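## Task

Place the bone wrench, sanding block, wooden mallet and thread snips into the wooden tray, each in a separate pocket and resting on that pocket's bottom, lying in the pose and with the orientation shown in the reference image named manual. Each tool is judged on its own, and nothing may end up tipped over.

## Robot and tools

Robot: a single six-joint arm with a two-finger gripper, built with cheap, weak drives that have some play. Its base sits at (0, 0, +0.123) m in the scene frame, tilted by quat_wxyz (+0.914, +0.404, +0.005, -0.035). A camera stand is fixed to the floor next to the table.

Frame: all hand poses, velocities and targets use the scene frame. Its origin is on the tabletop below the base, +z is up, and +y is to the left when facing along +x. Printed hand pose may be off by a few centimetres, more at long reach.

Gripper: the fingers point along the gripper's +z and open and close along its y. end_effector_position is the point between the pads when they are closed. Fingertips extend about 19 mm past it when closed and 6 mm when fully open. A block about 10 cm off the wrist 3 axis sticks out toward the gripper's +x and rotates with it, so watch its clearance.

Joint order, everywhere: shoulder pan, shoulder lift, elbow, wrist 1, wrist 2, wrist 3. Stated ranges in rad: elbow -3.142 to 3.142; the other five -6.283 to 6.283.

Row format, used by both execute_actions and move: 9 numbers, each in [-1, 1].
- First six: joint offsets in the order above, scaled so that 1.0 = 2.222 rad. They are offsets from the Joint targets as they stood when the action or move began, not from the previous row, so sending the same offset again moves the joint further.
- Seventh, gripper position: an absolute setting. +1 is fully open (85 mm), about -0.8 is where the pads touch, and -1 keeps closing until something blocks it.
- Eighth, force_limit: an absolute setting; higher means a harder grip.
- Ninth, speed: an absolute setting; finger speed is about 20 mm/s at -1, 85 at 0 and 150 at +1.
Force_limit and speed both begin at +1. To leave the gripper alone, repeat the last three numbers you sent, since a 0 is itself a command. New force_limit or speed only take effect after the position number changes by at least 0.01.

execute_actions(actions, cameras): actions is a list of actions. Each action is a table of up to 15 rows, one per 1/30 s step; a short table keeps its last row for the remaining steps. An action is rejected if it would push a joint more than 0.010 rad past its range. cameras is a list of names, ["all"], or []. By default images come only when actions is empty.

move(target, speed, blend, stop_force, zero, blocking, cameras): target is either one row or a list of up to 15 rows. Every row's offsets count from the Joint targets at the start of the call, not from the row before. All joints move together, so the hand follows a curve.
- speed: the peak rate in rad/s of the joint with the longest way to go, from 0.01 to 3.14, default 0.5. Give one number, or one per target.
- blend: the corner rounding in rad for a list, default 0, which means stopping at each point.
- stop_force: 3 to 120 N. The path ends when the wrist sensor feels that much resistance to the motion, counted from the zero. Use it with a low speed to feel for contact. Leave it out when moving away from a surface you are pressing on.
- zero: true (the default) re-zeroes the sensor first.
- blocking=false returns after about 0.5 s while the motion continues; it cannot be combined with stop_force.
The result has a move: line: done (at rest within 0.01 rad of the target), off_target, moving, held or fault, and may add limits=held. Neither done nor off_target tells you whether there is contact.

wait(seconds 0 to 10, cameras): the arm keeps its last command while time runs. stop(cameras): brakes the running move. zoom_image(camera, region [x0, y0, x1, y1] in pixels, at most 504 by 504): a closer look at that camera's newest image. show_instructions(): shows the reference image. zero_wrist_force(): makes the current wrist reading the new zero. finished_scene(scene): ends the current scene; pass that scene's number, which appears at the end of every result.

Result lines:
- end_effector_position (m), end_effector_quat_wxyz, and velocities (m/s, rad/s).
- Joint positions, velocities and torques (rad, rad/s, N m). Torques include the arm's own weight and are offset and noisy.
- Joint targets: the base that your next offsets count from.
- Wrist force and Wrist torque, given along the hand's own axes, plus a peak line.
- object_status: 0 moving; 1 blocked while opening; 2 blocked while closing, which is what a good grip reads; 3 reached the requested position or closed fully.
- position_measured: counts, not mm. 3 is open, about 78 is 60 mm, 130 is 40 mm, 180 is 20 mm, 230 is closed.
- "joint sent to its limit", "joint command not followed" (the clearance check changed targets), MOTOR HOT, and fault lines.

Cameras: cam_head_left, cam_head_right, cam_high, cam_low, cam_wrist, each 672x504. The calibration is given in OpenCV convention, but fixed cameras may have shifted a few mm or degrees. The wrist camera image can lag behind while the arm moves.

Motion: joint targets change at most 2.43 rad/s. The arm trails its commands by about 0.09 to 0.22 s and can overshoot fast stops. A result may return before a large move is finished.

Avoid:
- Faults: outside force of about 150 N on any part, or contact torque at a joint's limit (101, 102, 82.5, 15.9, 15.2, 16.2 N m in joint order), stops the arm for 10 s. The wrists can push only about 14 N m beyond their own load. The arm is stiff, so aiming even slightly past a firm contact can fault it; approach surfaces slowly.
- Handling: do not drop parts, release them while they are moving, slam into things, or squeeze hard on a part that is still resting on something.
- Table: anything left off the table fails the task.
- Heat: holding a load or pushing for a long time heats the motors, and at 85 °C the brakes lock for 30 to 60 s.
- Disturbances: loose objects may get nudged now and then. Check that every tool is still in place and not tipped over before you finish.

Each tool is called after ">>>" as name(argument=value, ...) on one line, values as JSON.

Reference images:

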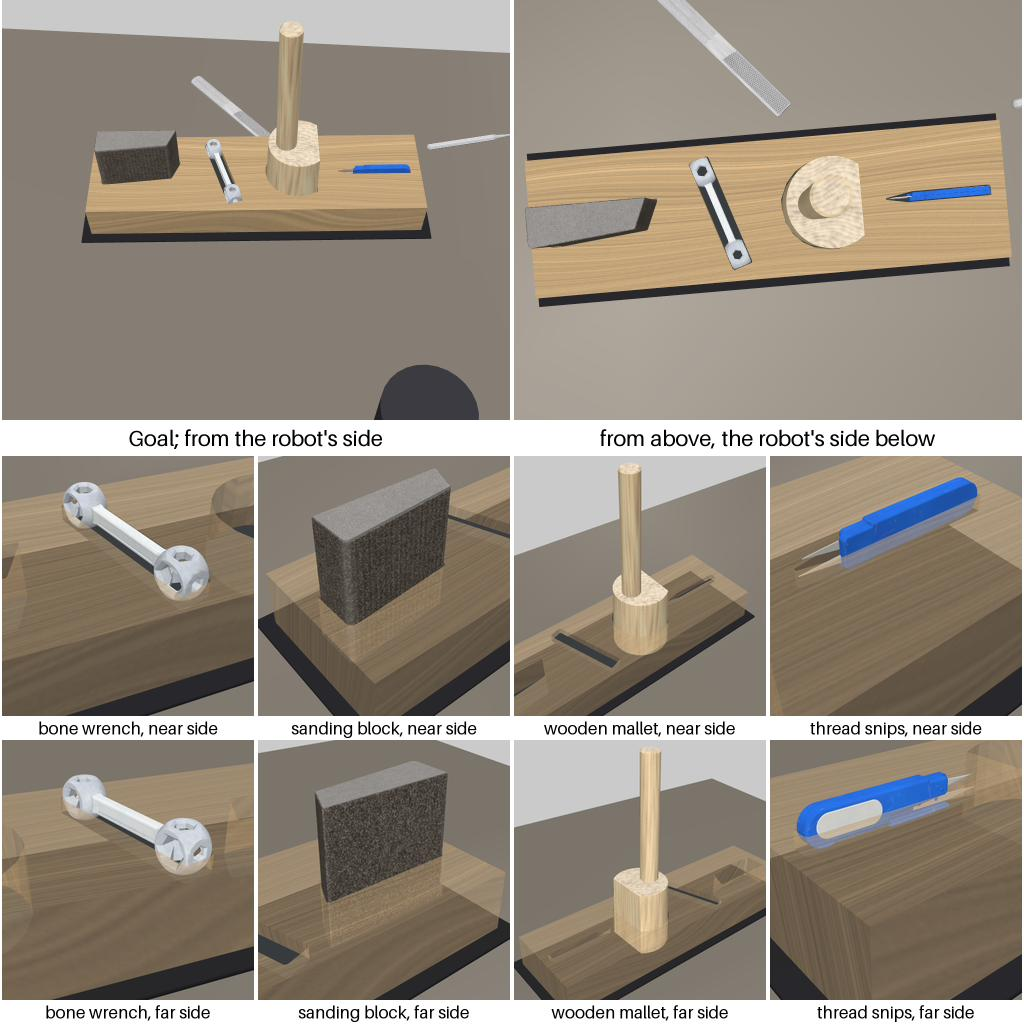

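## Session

>>> execute_actions(actions=[])

Scene clock: 0.00 s.
end_effector_position=(+0.3448, +0.2187, +0.1816) position_measured=3 object_status=3 end_effector_quat_wxyz=(-0.121, -0.350, +0.899, -0.233)
Joint positions: [0.721 -0.534 1.695 -1.473 -2.403 0.549]
Joint velocities: within noise
Joint torques (N m): no reading
Wrist force (N): no reading
Wrist torque (N m): no reading
Wrist force, peak (N): no reading
Joint targets: [0.721 -0.534 1.695 -1.473 -2.403 0.549]
Tool commands: gripper/position=+1.0 gripper/force_limit=+1.0 gripper/speed=+1.0
camera_calibration:
cam_wrist: T_world_to_cam=[[-0.677401, 0.657999, -0.328885, 0.160079], [0.707932, 0.704621, -0.0483875, -0.3734], [0.1999, -0.265606, -0.94313, 0.28995], [0, 0, 0, 1]] pos_world=[0.314818, 0.234786, 0.30804]

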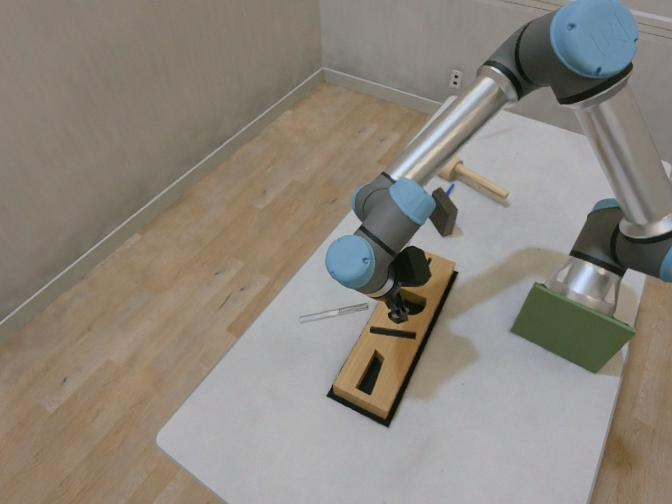

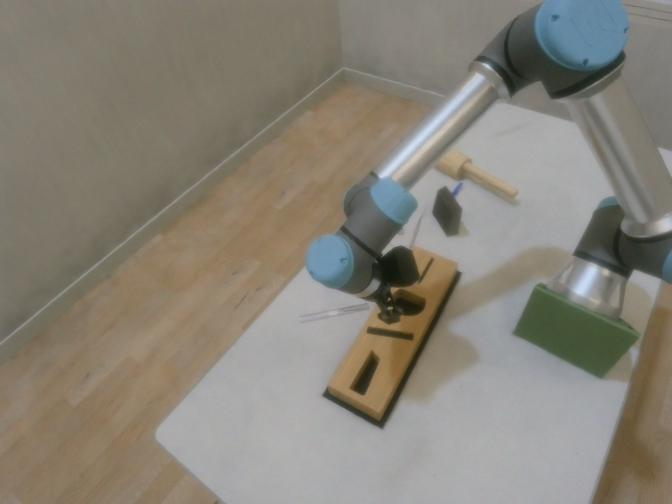

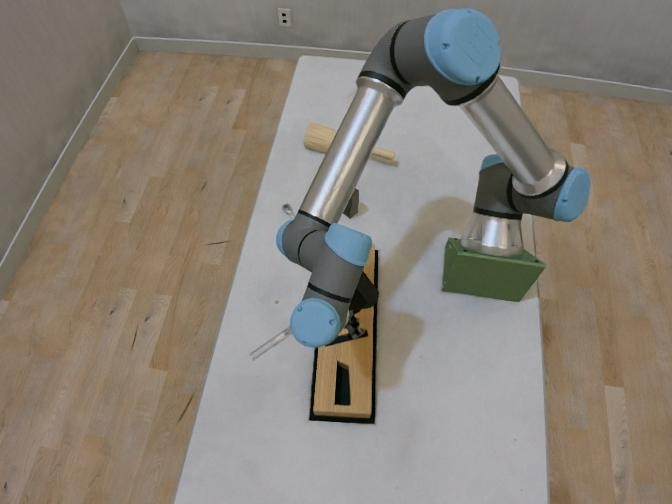

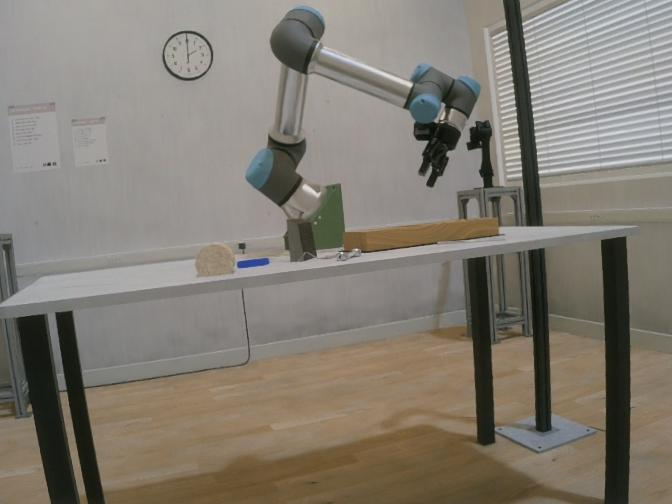

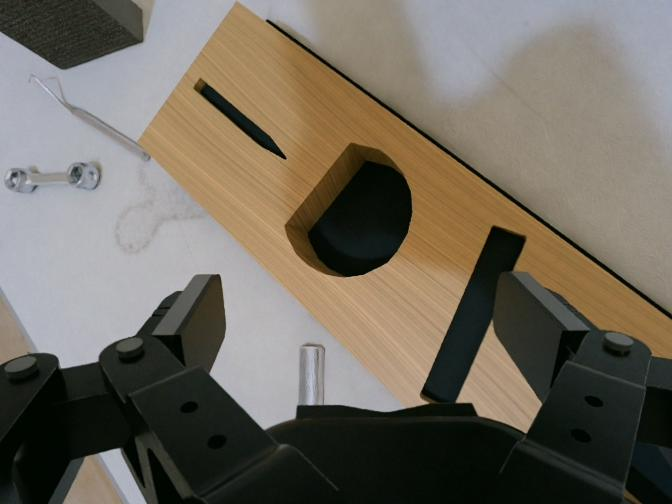

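>>> zoom_image(camera="cam_wrist", region=[130, 0, 466, 252])

>>> zoom_image(camera="cam_wrist", region=[0, 0, 200, 250])

>>> zoom_image(camera="cam_high", region=[230, 100, 430, 260])

>>> zoom_image(camera="cam_head_left", region=[380, 130, 540, 260])

>>> zoom_image(camera="cam_low", region=[180, 200, 520, 300])

Scaled by 1.500 from the camera's 672x504 image, which has a finer 960x720 frame.

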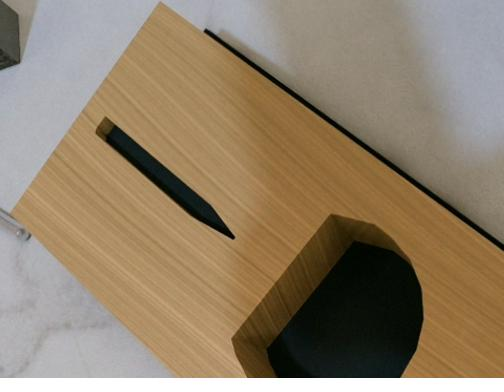

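Scaled by 2.016 from the camera's 672x504 image, which has a finer 960x720 frame.

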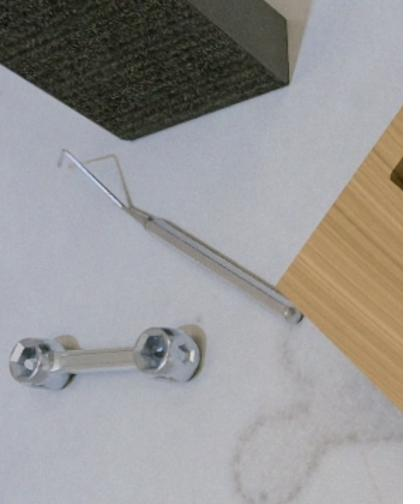

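Scaled by 2.520 from the camera's 672x504 image, which has a finer 960x720 frame.

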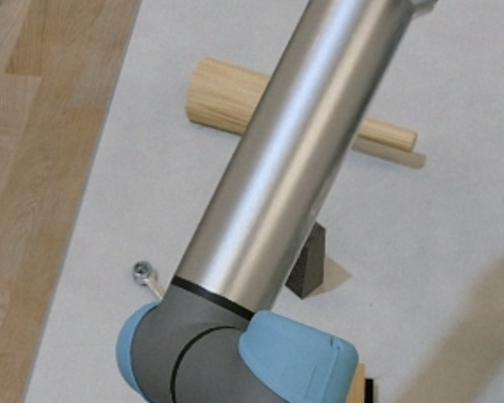

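Scaled by 3.150 from the camera's 672x504 image, which has a finer 960x720 frame.

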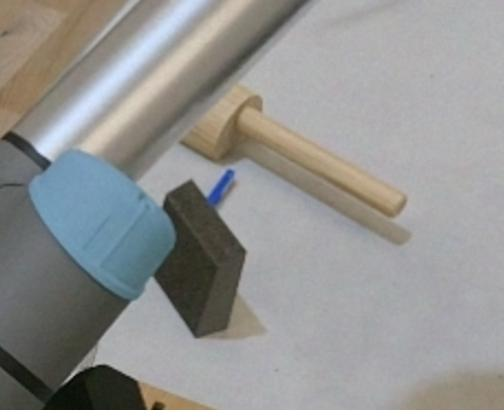

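Scaled by 1.482 from the camera's 672x504 image, which has a finer 960x720 frame.

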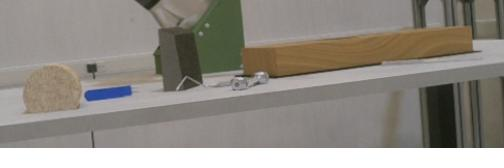

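>>> zoom_image(camera="cam_low", region=[270, 205, 370, 275])

>>> zoom_image(camera="cam_low", region=[180, 230, 290, 290])

>>> show_instructions()

Scaled by 5.040 from the camera's 672x504 image, which has a finer 960x720 frame.

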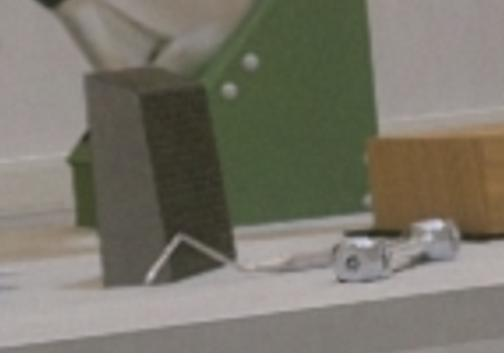

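Scaled by 4.582 from the camera's 672x504 image, which has a finer 960x720 frame.

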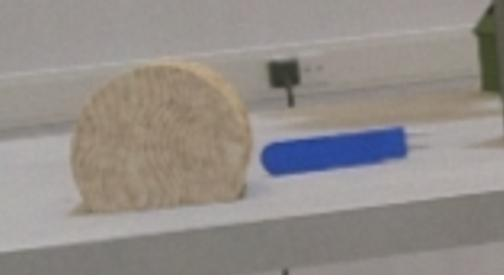

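Reference images for this scene: manual.

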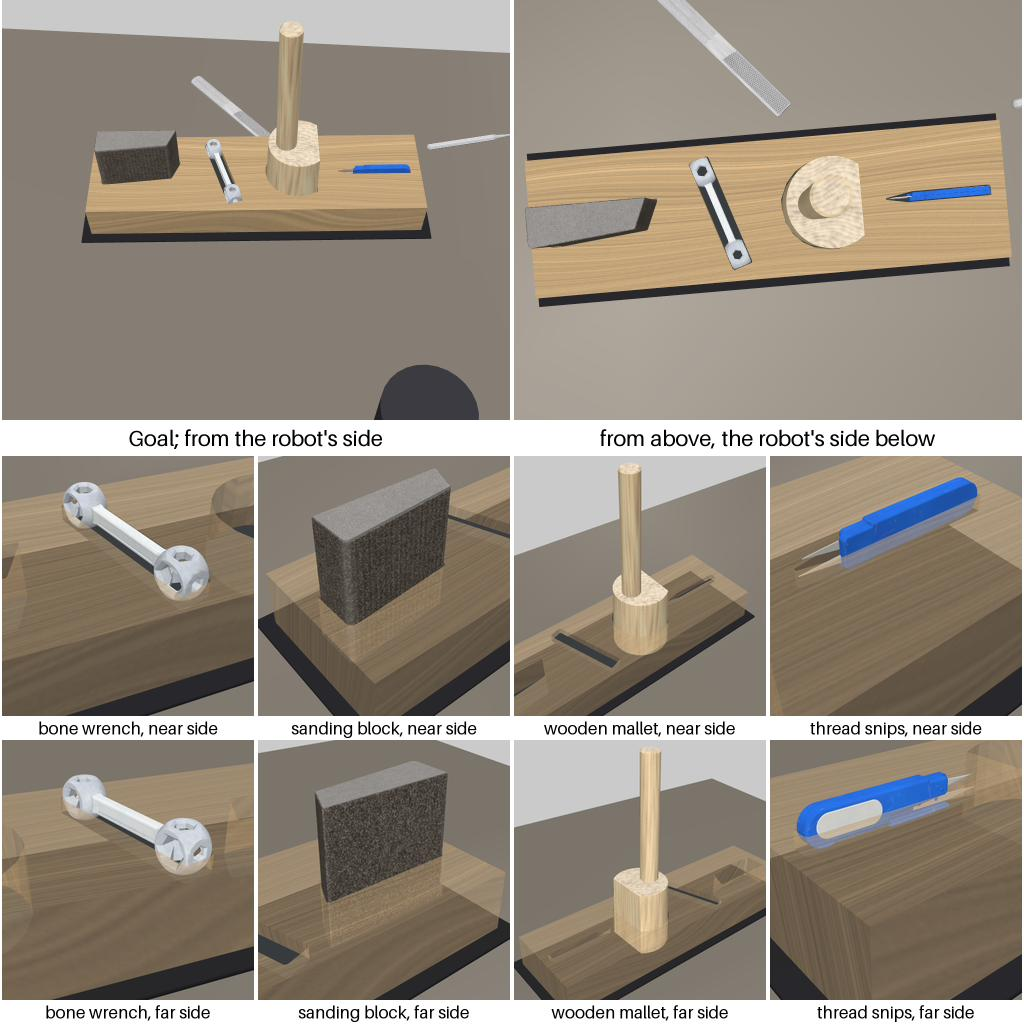

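>>> move(target=[-0.04217, -0.2676, -0.05558, -0.00068, 0.07381, 0.08686, 1, 1, 1], speed=0.5, cameras=["cam_high", "cam_wrist", "cam_low"])

Scene clock: 113.27 s.
end_effector_position=(+0.4497, +0.0499, +0.4196) position_measured=3 object_status=3 end_effector_quat_wxyz=(+0.000, +0.000, +1.000, +0.000)
Joint positions: [0.627 -1.128 1.572 -1.475 -2.239 0.742]
Joint torques (N m): [38.11 -28.72 -6.29 -2.48 -1.4 -0.14]
Wrist force (N): [0.1 -1.6 -0.9]
Wrist torque (N m): [-0.25 -0.13 0.04]
Wrist force, peak (N): [-0.1 -5.1 -4.3]
Joint targets: [0.628 -1.129 1.572 -1.474 -2.239 0.742]
move: done
camera_calibration:
cam_wrist: T_world_to_cam=[[0.00945553, 0.999893, 0.0111402, -0.0481689], [0.935595, -0.0127786, 0.352843, -0.552106], [0.352948, 0.00708635, -0.935616, 0.363041], [0, 0, 0, 1]] pos_world=[0.388869, 0.038536, 0.535011]
Images, in order (width x height): cam_high 672x504, cam_low 672x504, cam_wrist 672x504.

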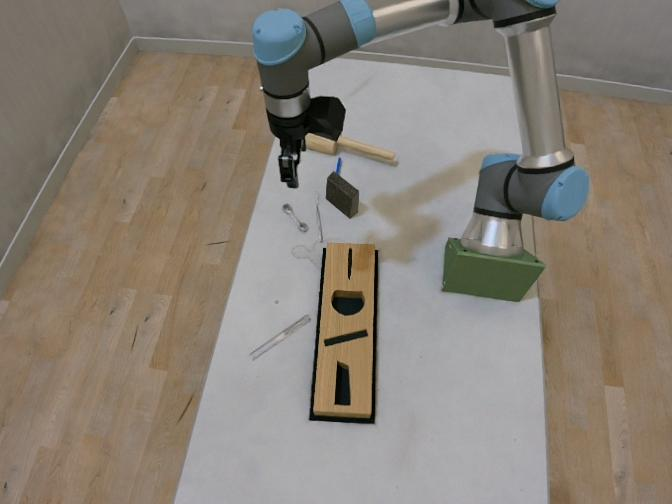

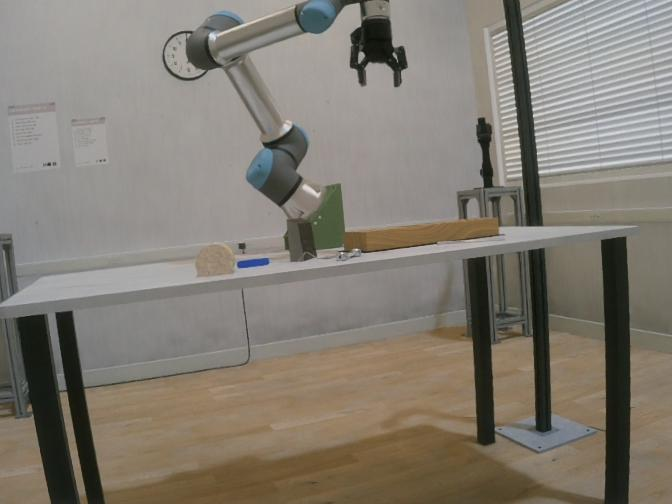

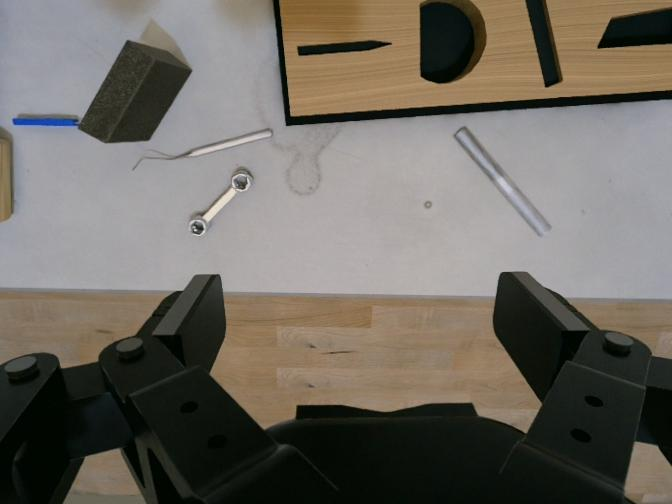

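>>> zoom_image(camera="cam_wrist", region=[0, 20, 252, 209])

>>> zoom_image(camera="cam_high", region=[272, 120, 412, 252])

Scaled by 2.000 from the camera's 672x504 image, which has a finer 960x720 frame.

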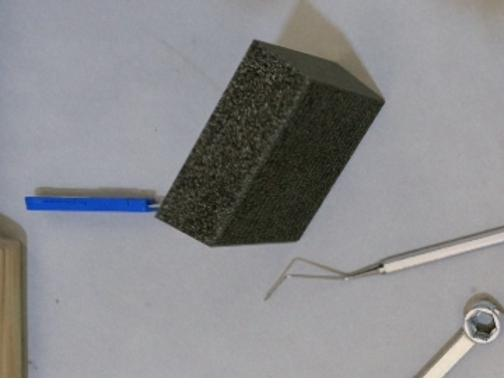

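Scaled by 3.600 from the camera's 672x504 image, which has a finer 960x720 frame.

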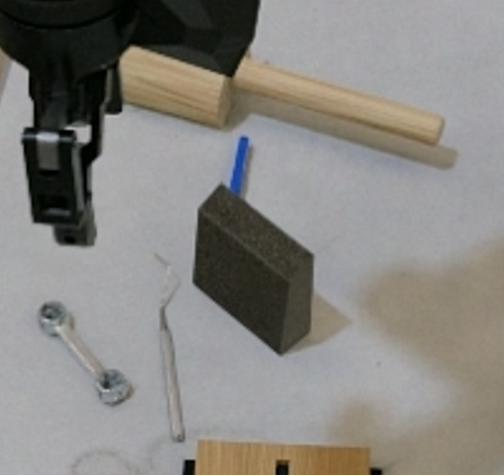

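>>> zoom_image(camera="cam_wrist", region=[260, 0, 512, 140])

>>> zoom_image(camera="cam_wrist", region=[470, 0, 672, 140])

>>> zoom_image(camera="cam_wrist", region=[170, 150, 280, 250])

>>> zoom_image(camera="cam_high", region=[290, 230, 400, 430])

Scaled by 2.000 from the camera's 672x504 image, which has a finer 960x720 frame.

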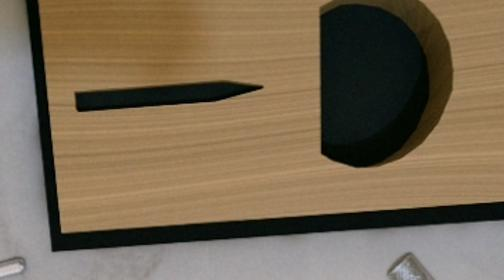

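Scaled by 2.495 from the camera's 672x504 image, which has a finer 960x720 frame.

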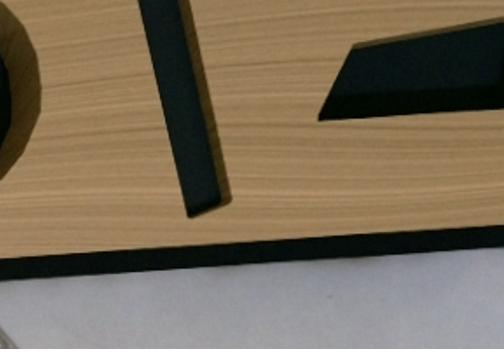

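Scaled by 4.582 from the camera's 672x504 image, which has a finer 960x720 frame.

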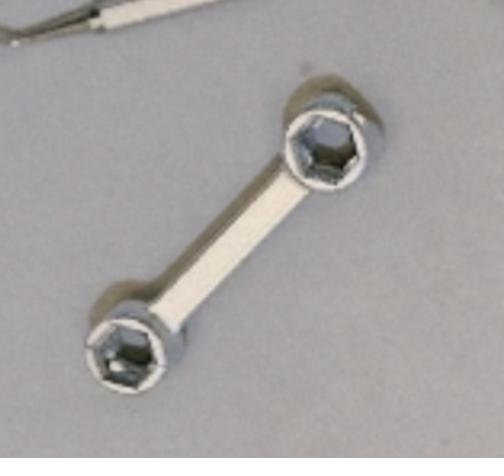

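Scaled by 2.520 from the camera's 672x504 image, which has a finer 960x720 frame.

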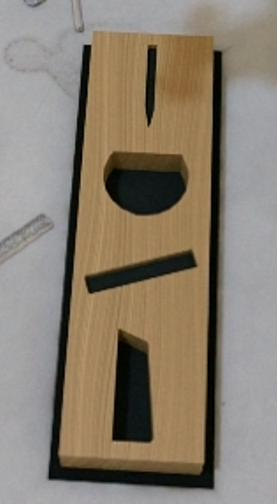

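>>> move(target=[-0.21247, -0.2077, 0.10972, -0.09325, -0.07088, -0.27556, 1, 1, 1], speed=0.5, cameras=["cam_wrist", "cam_high", "cam_head_left"])

Scene clock: 295.93 s.
end_effector_position=(+0.4499, -0.2501, +0.3294) position_measured=3 object_status=3 end_effector_quat_wxyz=(+0.000, +0.000, +1.000, +0.000)
Joint positions: [0.156 -1.59 1.816 -1.682 -2.396 0.13]
Joint torques (N m): [19.39 -16.84 -26.39 0.12 1.67 -1.11]
Wrist force (N): [0.2 -1.7 -1.2]
Wrist torque (N m): [-0.34 -0.11 0.10]
Wrist force, peak (N): [0.8 -4.4 -0.3]
Joint targets: [0.156 -1.590 1.816 -1.682 -2.396 0.129]
move: done
camera_calibration:
cam_wrist: T_world_to_cam=[[0.0103555, 0.999879, 0.011587, 0.252252], [0.935588, -0.0137783, 0.352824, -0.524513], [0.352941, 0.00718697, -0.935618, 0.28064], [0, 0, 0, 1]] pos_world=[0.389067, -0.261465, 0.44471]
Images, in order (width x height): cam_head_left 672x504, cam_high 672x504, cam_wrist 672x504.

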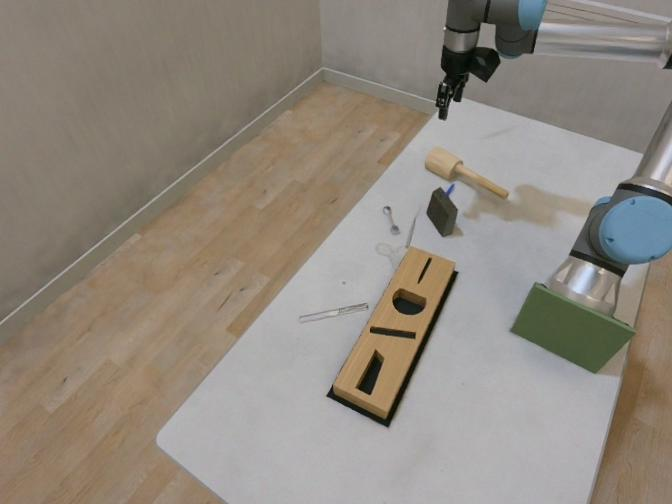

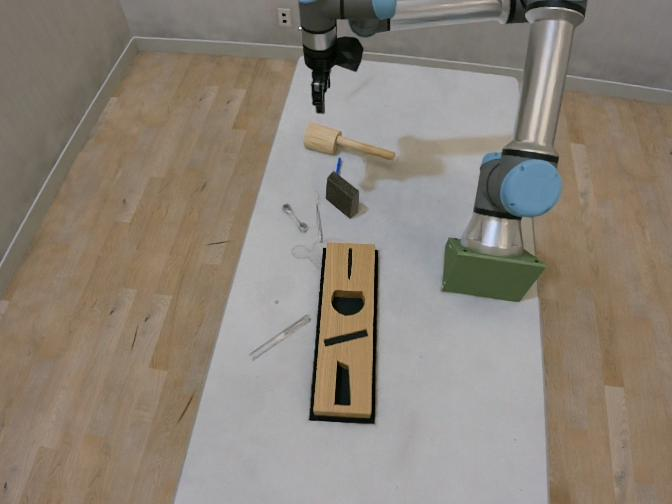

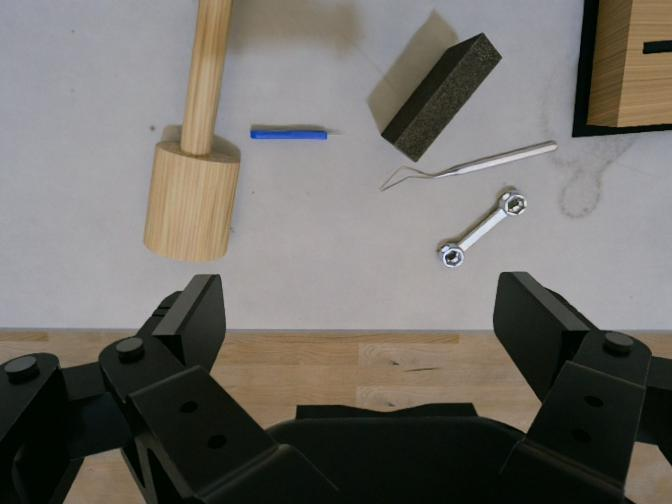

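>>> zoom_image(camera="cam_wrist", region=[360, 10, 528, 136])

>>> zoom_image(camera="cam_wrist", region=[240, 95, 408, 221])

>>> zoom_image(camera="cam_wrist", region=[120, 0, 330, 280])

>>> zoom_image(camera="cam_head_left", region=[400, 140, 520, 250])

>>> zoom_image(camera="cam_head_left", region=[320, 240, 470, 430])

Scaled by 3.000 from the camera's 672x504 image, which has a finer 960x720 frame.

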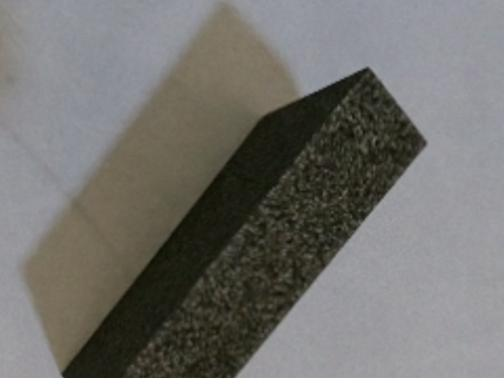

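Scaled by 3.000 from the camera's 672x504 image, which has a finer 960x720 frame.

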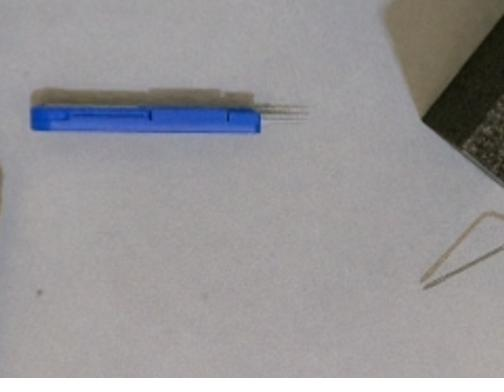

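Scaled by 1.800 from the camera's 672x504 image, which has a finer 960x720 frame.

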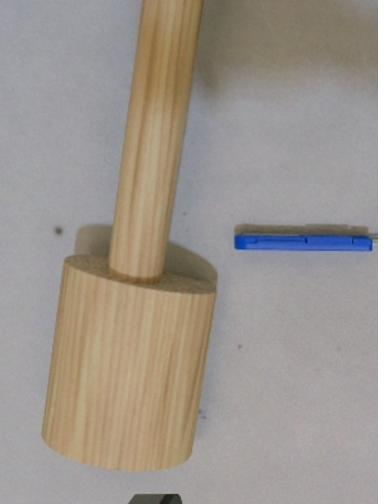

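Scaled by 4.200 from the camera's 672x504 image, which has a finer 960x720 frame.

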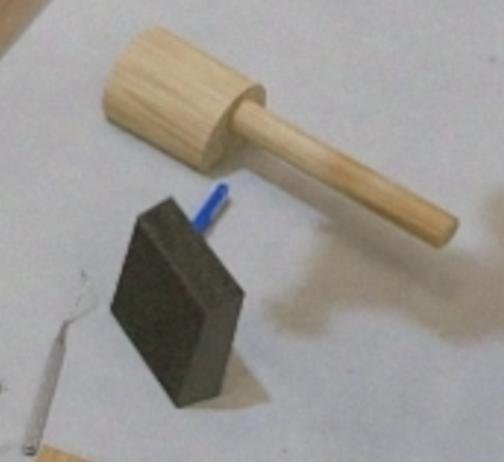

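Scaled by 2.653 from the camera's 672x504 image, which has a finer 960x720 frame.

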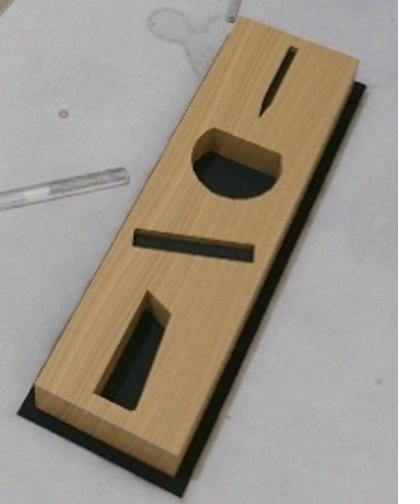

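>>> move(target=[-0.05248, 0.21305, 0.09311, -0.36337, -0.00293, 0.27817, 0.0, -0.3, 0], speed=0.5, cameras=["cam_wrist"])

Scene clock: 679.07 s.
end_effector_position=(+0.5269, -0.1035, +0.1195) position_measured=129 object_status=3 end_effector_quat_wxyz=(+0.000, +0.385, +0.923, +0.000)
Joint positions: [0.039 -1.117 2.023 -2.489 -2.403 0.747]
Joint torques (N m): [50.3 -33.9 -18.74 -2.56 -1.04 1.27]
Wrist force (N): [0.0 -1.5 -0.6]
Wrist torque (N m): [-0.19 -0.07 0.03]
Wrist force, peak (N): [1.0 -3.7 -3.5]
Joint targets: [0.039 -1.117 2.023 -2.489 -2.403 0.747]
move: done
camera_calibration:
cam_wrist: T_world_to_cam=[[0.717553, 0.696421, 0.0107175, -0.29655], [0.649085, -0.674203, 0.352334, -0.4378], [0.252599, -0.245862, -0.935813, 0.0827952], [0, 0, 0, 1]] pos_world=[0.476046, -0.0682863, 0.234911]
Images, in order (width x height): cam_wrist 672x504.

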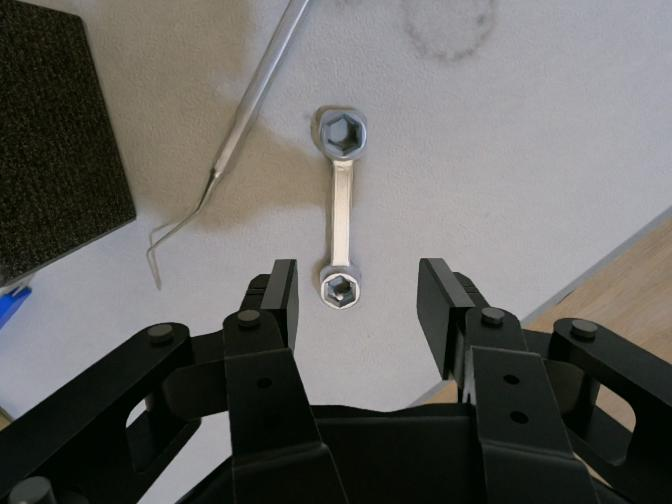

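>>> zoom_image(camera="cam_wrist", region=[280, 90, 404, 320])

Scaled by 2.191 from the camera's 672x504 image, which has a finer 960x720 frame.

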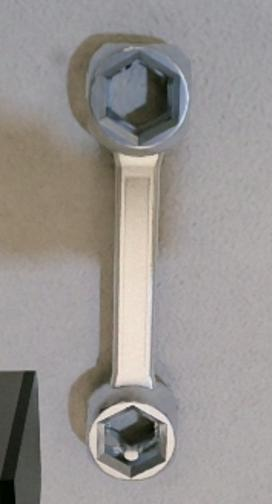

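>>> move(target=[-0.05342, 0.05941, 0.02835, -0.14604, 0.00437, -0.06755, 0.0, -0.3, 0], speed=0.22, stop_force=15, cameras=["cam_wrist"])

Scene clock: 768.73 s.
end_effector_position=(+0.5219, -0.1032, +0.0365) position_measured=129 object_status=3 end_effector_quat_wxyz=(+0.000, +0.397, +0.918, +0.000)
Joint positions: [-0.08 -0.985 2.086 -2.814 -2.393 0.597]
Joint torques (N m): [51.58 -42.87 -13.8 -3.16 -1.53 -0.72]
Wrist force (N): [-0.4 -1.4 -0.8]
Wrist torque (N m): [-0.25 -0.02 0.09]
Wrist force, peak (N): [-0.8 -1.3 -2.4]
Joint targets: [-0.080 -0.985 2.086 -2.814 -2.393 0.597]
move: done
camera_calibration:
cam_wrist: T_world_to_cam=[[0.735158, 0.677795, 0.0117146, -0.303515], [0.631268, -0.690787, 0.352582, -0.397506], [0.24707, -0.251808, -0.935708, 0.00876386], [0, 0, 0, 1]] pos_world=[0.471899, -0.0666643, 0.151909]
Images, in order (width x height): cam_wrist 672x504.

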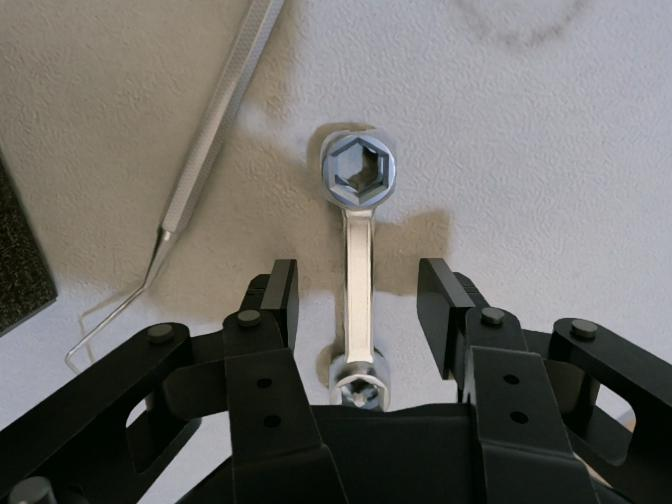

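>>> move(target=[0, 0, 0, 0, 0, 0, -1, -0.5, -0.8], cameras=["cam_wrist"])

Scene clock: 775.03 s.
end_effector_position=(+0.5219, -0.1032, +0.0365) position_measured=206 object_status=0 end_effector_quat_wxyz=(+0.000, +0.397, +0.918, +0.000)
Joint positions: [-0.08 -0.985 2.086 -2.814 -2.393 0.597]
Joint torques (N m): [51.13 -42.25 -13.56 -3.17 -1.66 -1.12]
Wrist force (N): [0.0 -1.0 -1.4]
Wrist torque (N m): [-0.27 -0.05 0.10]
Wrist force, peak (N): [-0.1 -1.0 -2.0]
Joint targets: [-0.080 -0.985 2.086 -2.814 -2.393 0.597]
move: done
camera_calibration:
cam_wrist: T_world_to_cam=[[0.735156, 0.677796, 0.011714, -0.303514], [0.63127, -0.690786, 0.352582, -0.397507], [0.24707, -0.251808, -0.935708, 0.00876386], [0, 0, 0, 1]] pos_world=[0.471899, -0.0666643, 0.151909]
Images, in order (width x height): cam_wrist 672x504.

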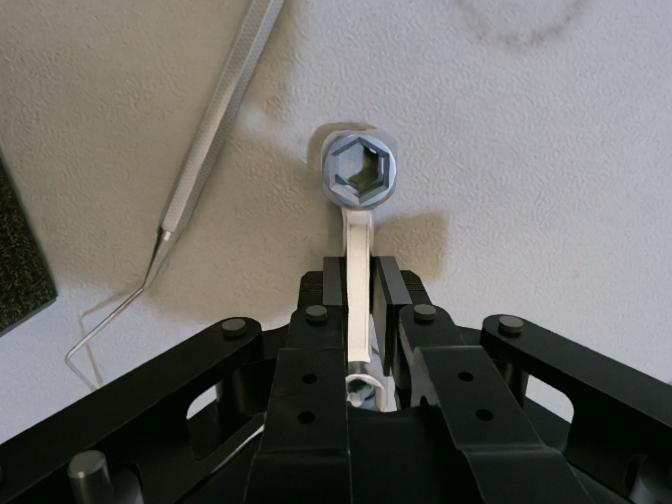

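>>> move(target=[[0.0536, -0.05923, -0.0284, 0.14586, -0.00414, 0.0676, -1, -0.5, -0.8], [0.32637, 0.12561, -0.00333, 0.1896, 0.07367, 1.31701, -1, -0.5, -0.8]], speed=[0.25, 0.8], blend=[0.08, 0], cameras=["cam_wrist"])

every number of target 2 of 2 must lie in its column's range; nothing of the call was run
Scene clock: 817.77 s.
end_effector_position=(+0.5219, -0.1032, +0.0365) position_measured=206 object_status=2 end_effector_quat_wxyz=(+0.000, +0.397, +0.918, +0.000)
Joint positions: [-0.08 -0.985 2.086 -2.814 -2.393 0.597]
Joint torques (N m): [36.36 -37.08 -10.25 -3.27 -1.36 -1.07]
Wrist force (N): [0.0 -1.1 -2.0]
Wrist torque (N m): [-0.28 -0.05 0.10]
Wrist force, peak (N): [-0.1 -1.0 -2.0]
Joint targets: [-0.080 -0.985 2.086 -2.814 -2.393 0.597]
Tool commands: gripper/position=-1.0 gripper/force_limit=-0.5 gripper/speed=-0.8

>>> move(target=[[0.01876, -0.02073, -0.00994, 0.05105, -0.00145, 0.02366, -1, -0.5, -0.8], [0.0536, -0.05923, -0.0284, 0.14586, -0.00414, 0.405, -1, -0.5, -0.8], [0.32637, 0.12561, -0.00333, 0.1896, 0.07367, 0.99, -1, -0.5, -0.8]], speed=[0.2, 0.8, 0.8], blend=[0.04, 0.15, 0], cameras=[])

>>> move(target=[0, 0, 0, 0, 0, 0.3269, -1, -0.5, -0.8], speed=0.6, cameras=["cam_wrist", "cam_high"])

Scene clock: 831.23 s.
end_effector_position=(+0.3340, +0.2480, +0.1498) position_measured=206 object_status=2 end_effector_quat_wxyz=(+0.000, +0.851, +0.525, +0.000)
Joint positions: [0.645 -0.705 2.078 -2.392 -2.229 2.797]
Joint torques (N m): [14.77 -40.54 -24.03 -4.88 -1.61 1.12]
Wrist force (N): [-0.1 -1.0 -0.2]
Wrist torque (N m): [-0.19 -0.05 0.03]
Wrist force, peak (N): [0.3 -3.0 0.1]
Joint targets: [0.645 -0.706 2.078 -2.392 -2.229 2.797]
move: done
No camera images: "cameras" was empty.

Scene clock: 832.93 s.
end_effector_position=(+0.3342, +0.2480, +0.1499) position_measured=206 object_status=2 end_effector_quat_wxyz=(+0.000, +0.982, +0.189, +0.000) end_effector_velocity=(+0.000, +0.000, +0.000) end_effector_angular_velocity=(+0.000, +0.000, -0.006)
Joint positions: [0.645 -0.706 2.078 -2.392 -2.229 3.523]
Joint velocities: [0 0 -0.001 0 0 0.006]
Joint torques (N m): [8.6 -41.5 -23.62 -4.95 -1.62 1.16]
Wrist force (N): [0.2 -1.2 -0.2]
Wrist torque (N m): [-0.22 -0.09 0.02]
Wrist force, peak (N): [0.2 -1.4 -0.1]
Joint targets: [0.645 -0.706 2.078 -2.392 -2.229 3.523]
move: done
camera_calibration:
cam_wrist: T_world_to_cam=[[0.361232, -0.932421, 0.0101123, 0.119642], [-0.874041, -0.334796, 0.352086, 0.338345], [-0.324907, -0.136023, -0.935913, 0.412056], [0, 0, 0, 1]] pos_world=[0.386389, 0.280883, 0.265312]
Images, in order (width x height): cam_high 672x504, cam_wrist 672x504.

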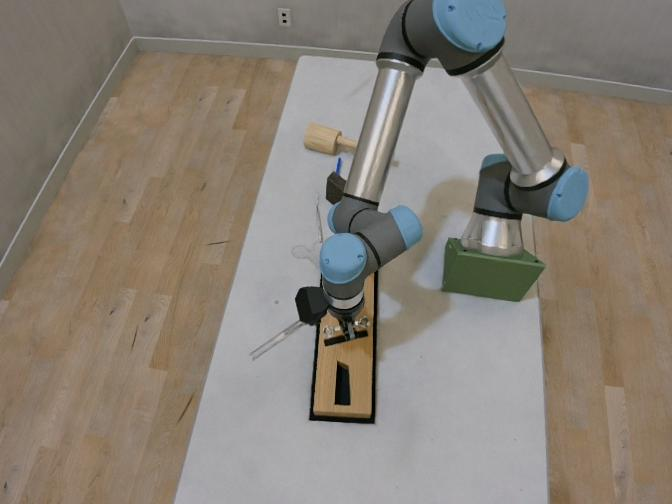

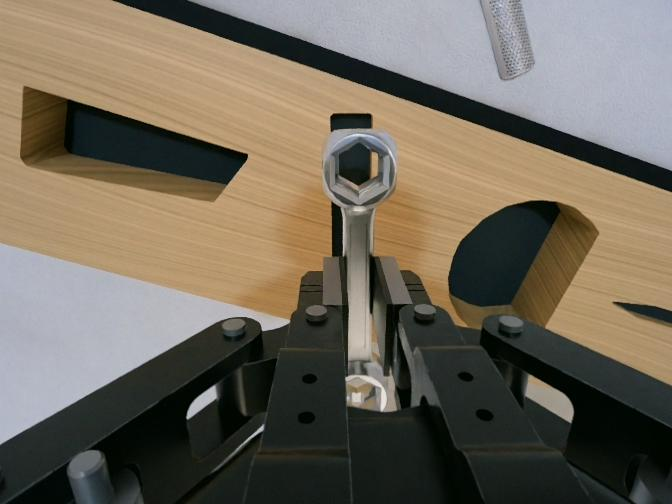

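>>> zoom_image(camera="cam_wrist", region=[300, 90, 412, 290])

Scaled by 2.520 from the camera's 672x504 image, which has a finer 960x720 frame.

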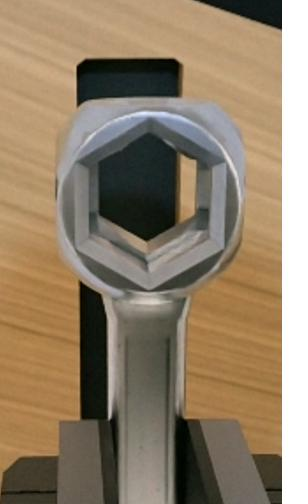

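>>> move(target=[-0.03645, 0.04833, 0.0293, -0.10311, -0.01823, -0.03686, -1, -0.5, -0.8], speed=0.2, stop_force=10, cameras=["cam_wrist"])

>>> zoom_image(camera="cam_wrist", region=[300, 70, 420, 290])

Scene clock: 888.40 s.
end_effector_position=(+0.3321, +0.2460, +0.0898) position_measured=206 object_status=2 end_effector_quat_wxyz=(+0.000, +0.983, +0.185, +0.000)
Joint positions: [0.564 -0.598 2.143 -2.621 -2.27 3.441]
Joint torques (N m): [39.56 -43.25 -17.85 -2.47 1.46 1.19]
Wrist force (N): [-0.1 -1.6 -0.7]
Wrist torque (N m): [-0.32 -0.03 0.07]
Wrist force, peak (N): [1.2 -0.5 -1.7]
Joint targets: [0.564 -0.598 2.143 -2.621 -2.270 3.441]
move: done
camera_calibration:
cam_wrist: T_world_to_cam=[[0.353347, -0.935437, 0.0101402, 0.122534], [-0.876836, -0.327394, 0.352096, 0.35612], [-0.326044, -0.133303, -0.935909, 0.354674], [0, 0, 0, 1]] pos_world=[0.384601, 0.278494, 0.205312]
Images, in order (width x height): cam_wrist 672x504.

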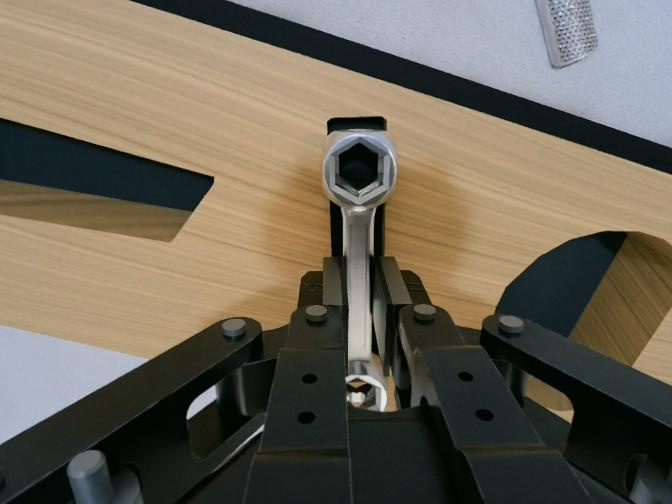

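Scaled by 2.291 from the camera's 672x504 image, which has a finer 960x720 frame.

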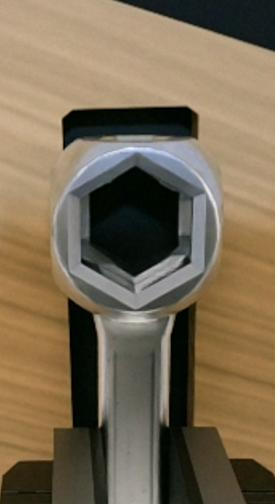

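>>> wait(seconds=0.1, cameras=["cam_low", "cam_head_right"])

>>> zoom_image(camera="cam_low", region=[330, 150, 510, 270])

>>> zoom_image(camera="cam_head_right", region=[310, 230, 470, 430])

Scene clock: 960.20 s.
end_effector_position=(+0.3321, +0.2460, +0.0898) position_measured=206 object_status=2 end_effector_quat_wxyz=(+0.000, +0.983, +0.185, +0.000)
Joint positions: [0.564 -0.598 2.143 -2.621 -2.27 3.441]
Joint torques (N m): [39.38 -41.92 -19.39 -3.85 1.83 1.17]
Wrist force (N): [-0.1 -1.6 -0.7]
Wrist torque (N m): [-0.30 -0.03 0.08]
Wrist force, peak (N): [-0.1 -1.9 -0.9]
Joint targets: [0.564 -0.598 2.143 -2.621 -2.270 3.441]
Tool commands: gripper/position=-1.0 gripper/force_limit=-0.5 gripper/speed=-0.8
wait: 0.10 s; at rest from the start
Images, in order (width x height): cam_head_right 672x504, cam_low 672x504.

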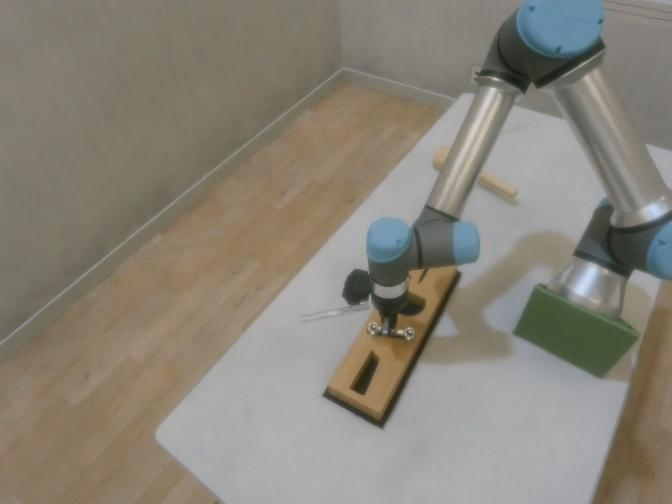

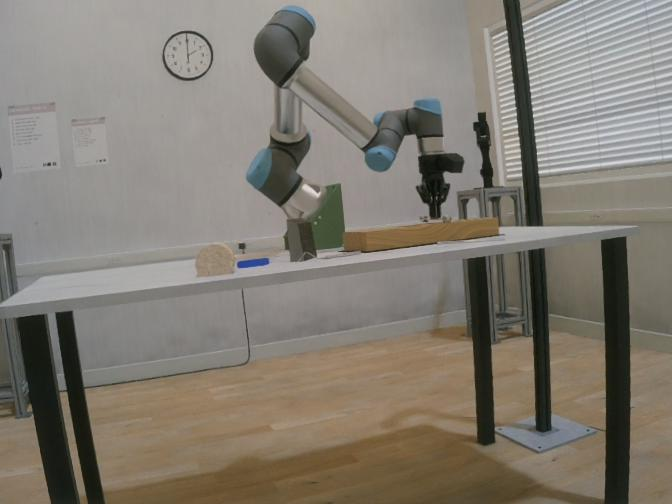

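Scaled by 2.800 from the camera's 672x504 image, which has a finer 960x720 frame.

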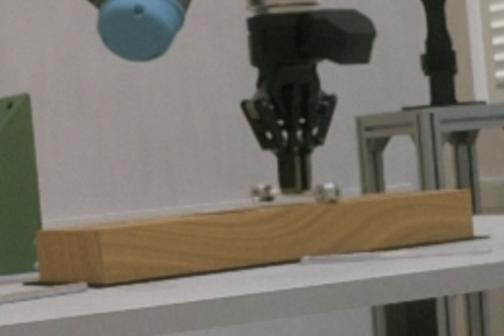

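Scaled by 2.520 from the camera's 672x504 image, which has a finer 960x720 frame.

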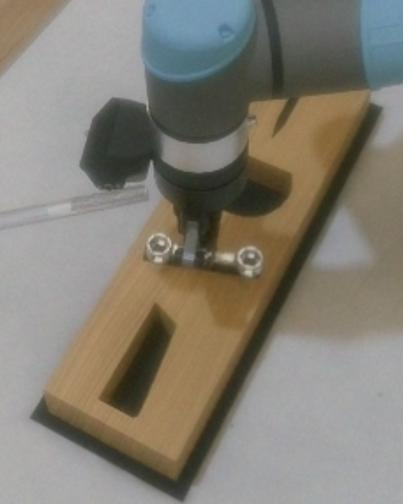

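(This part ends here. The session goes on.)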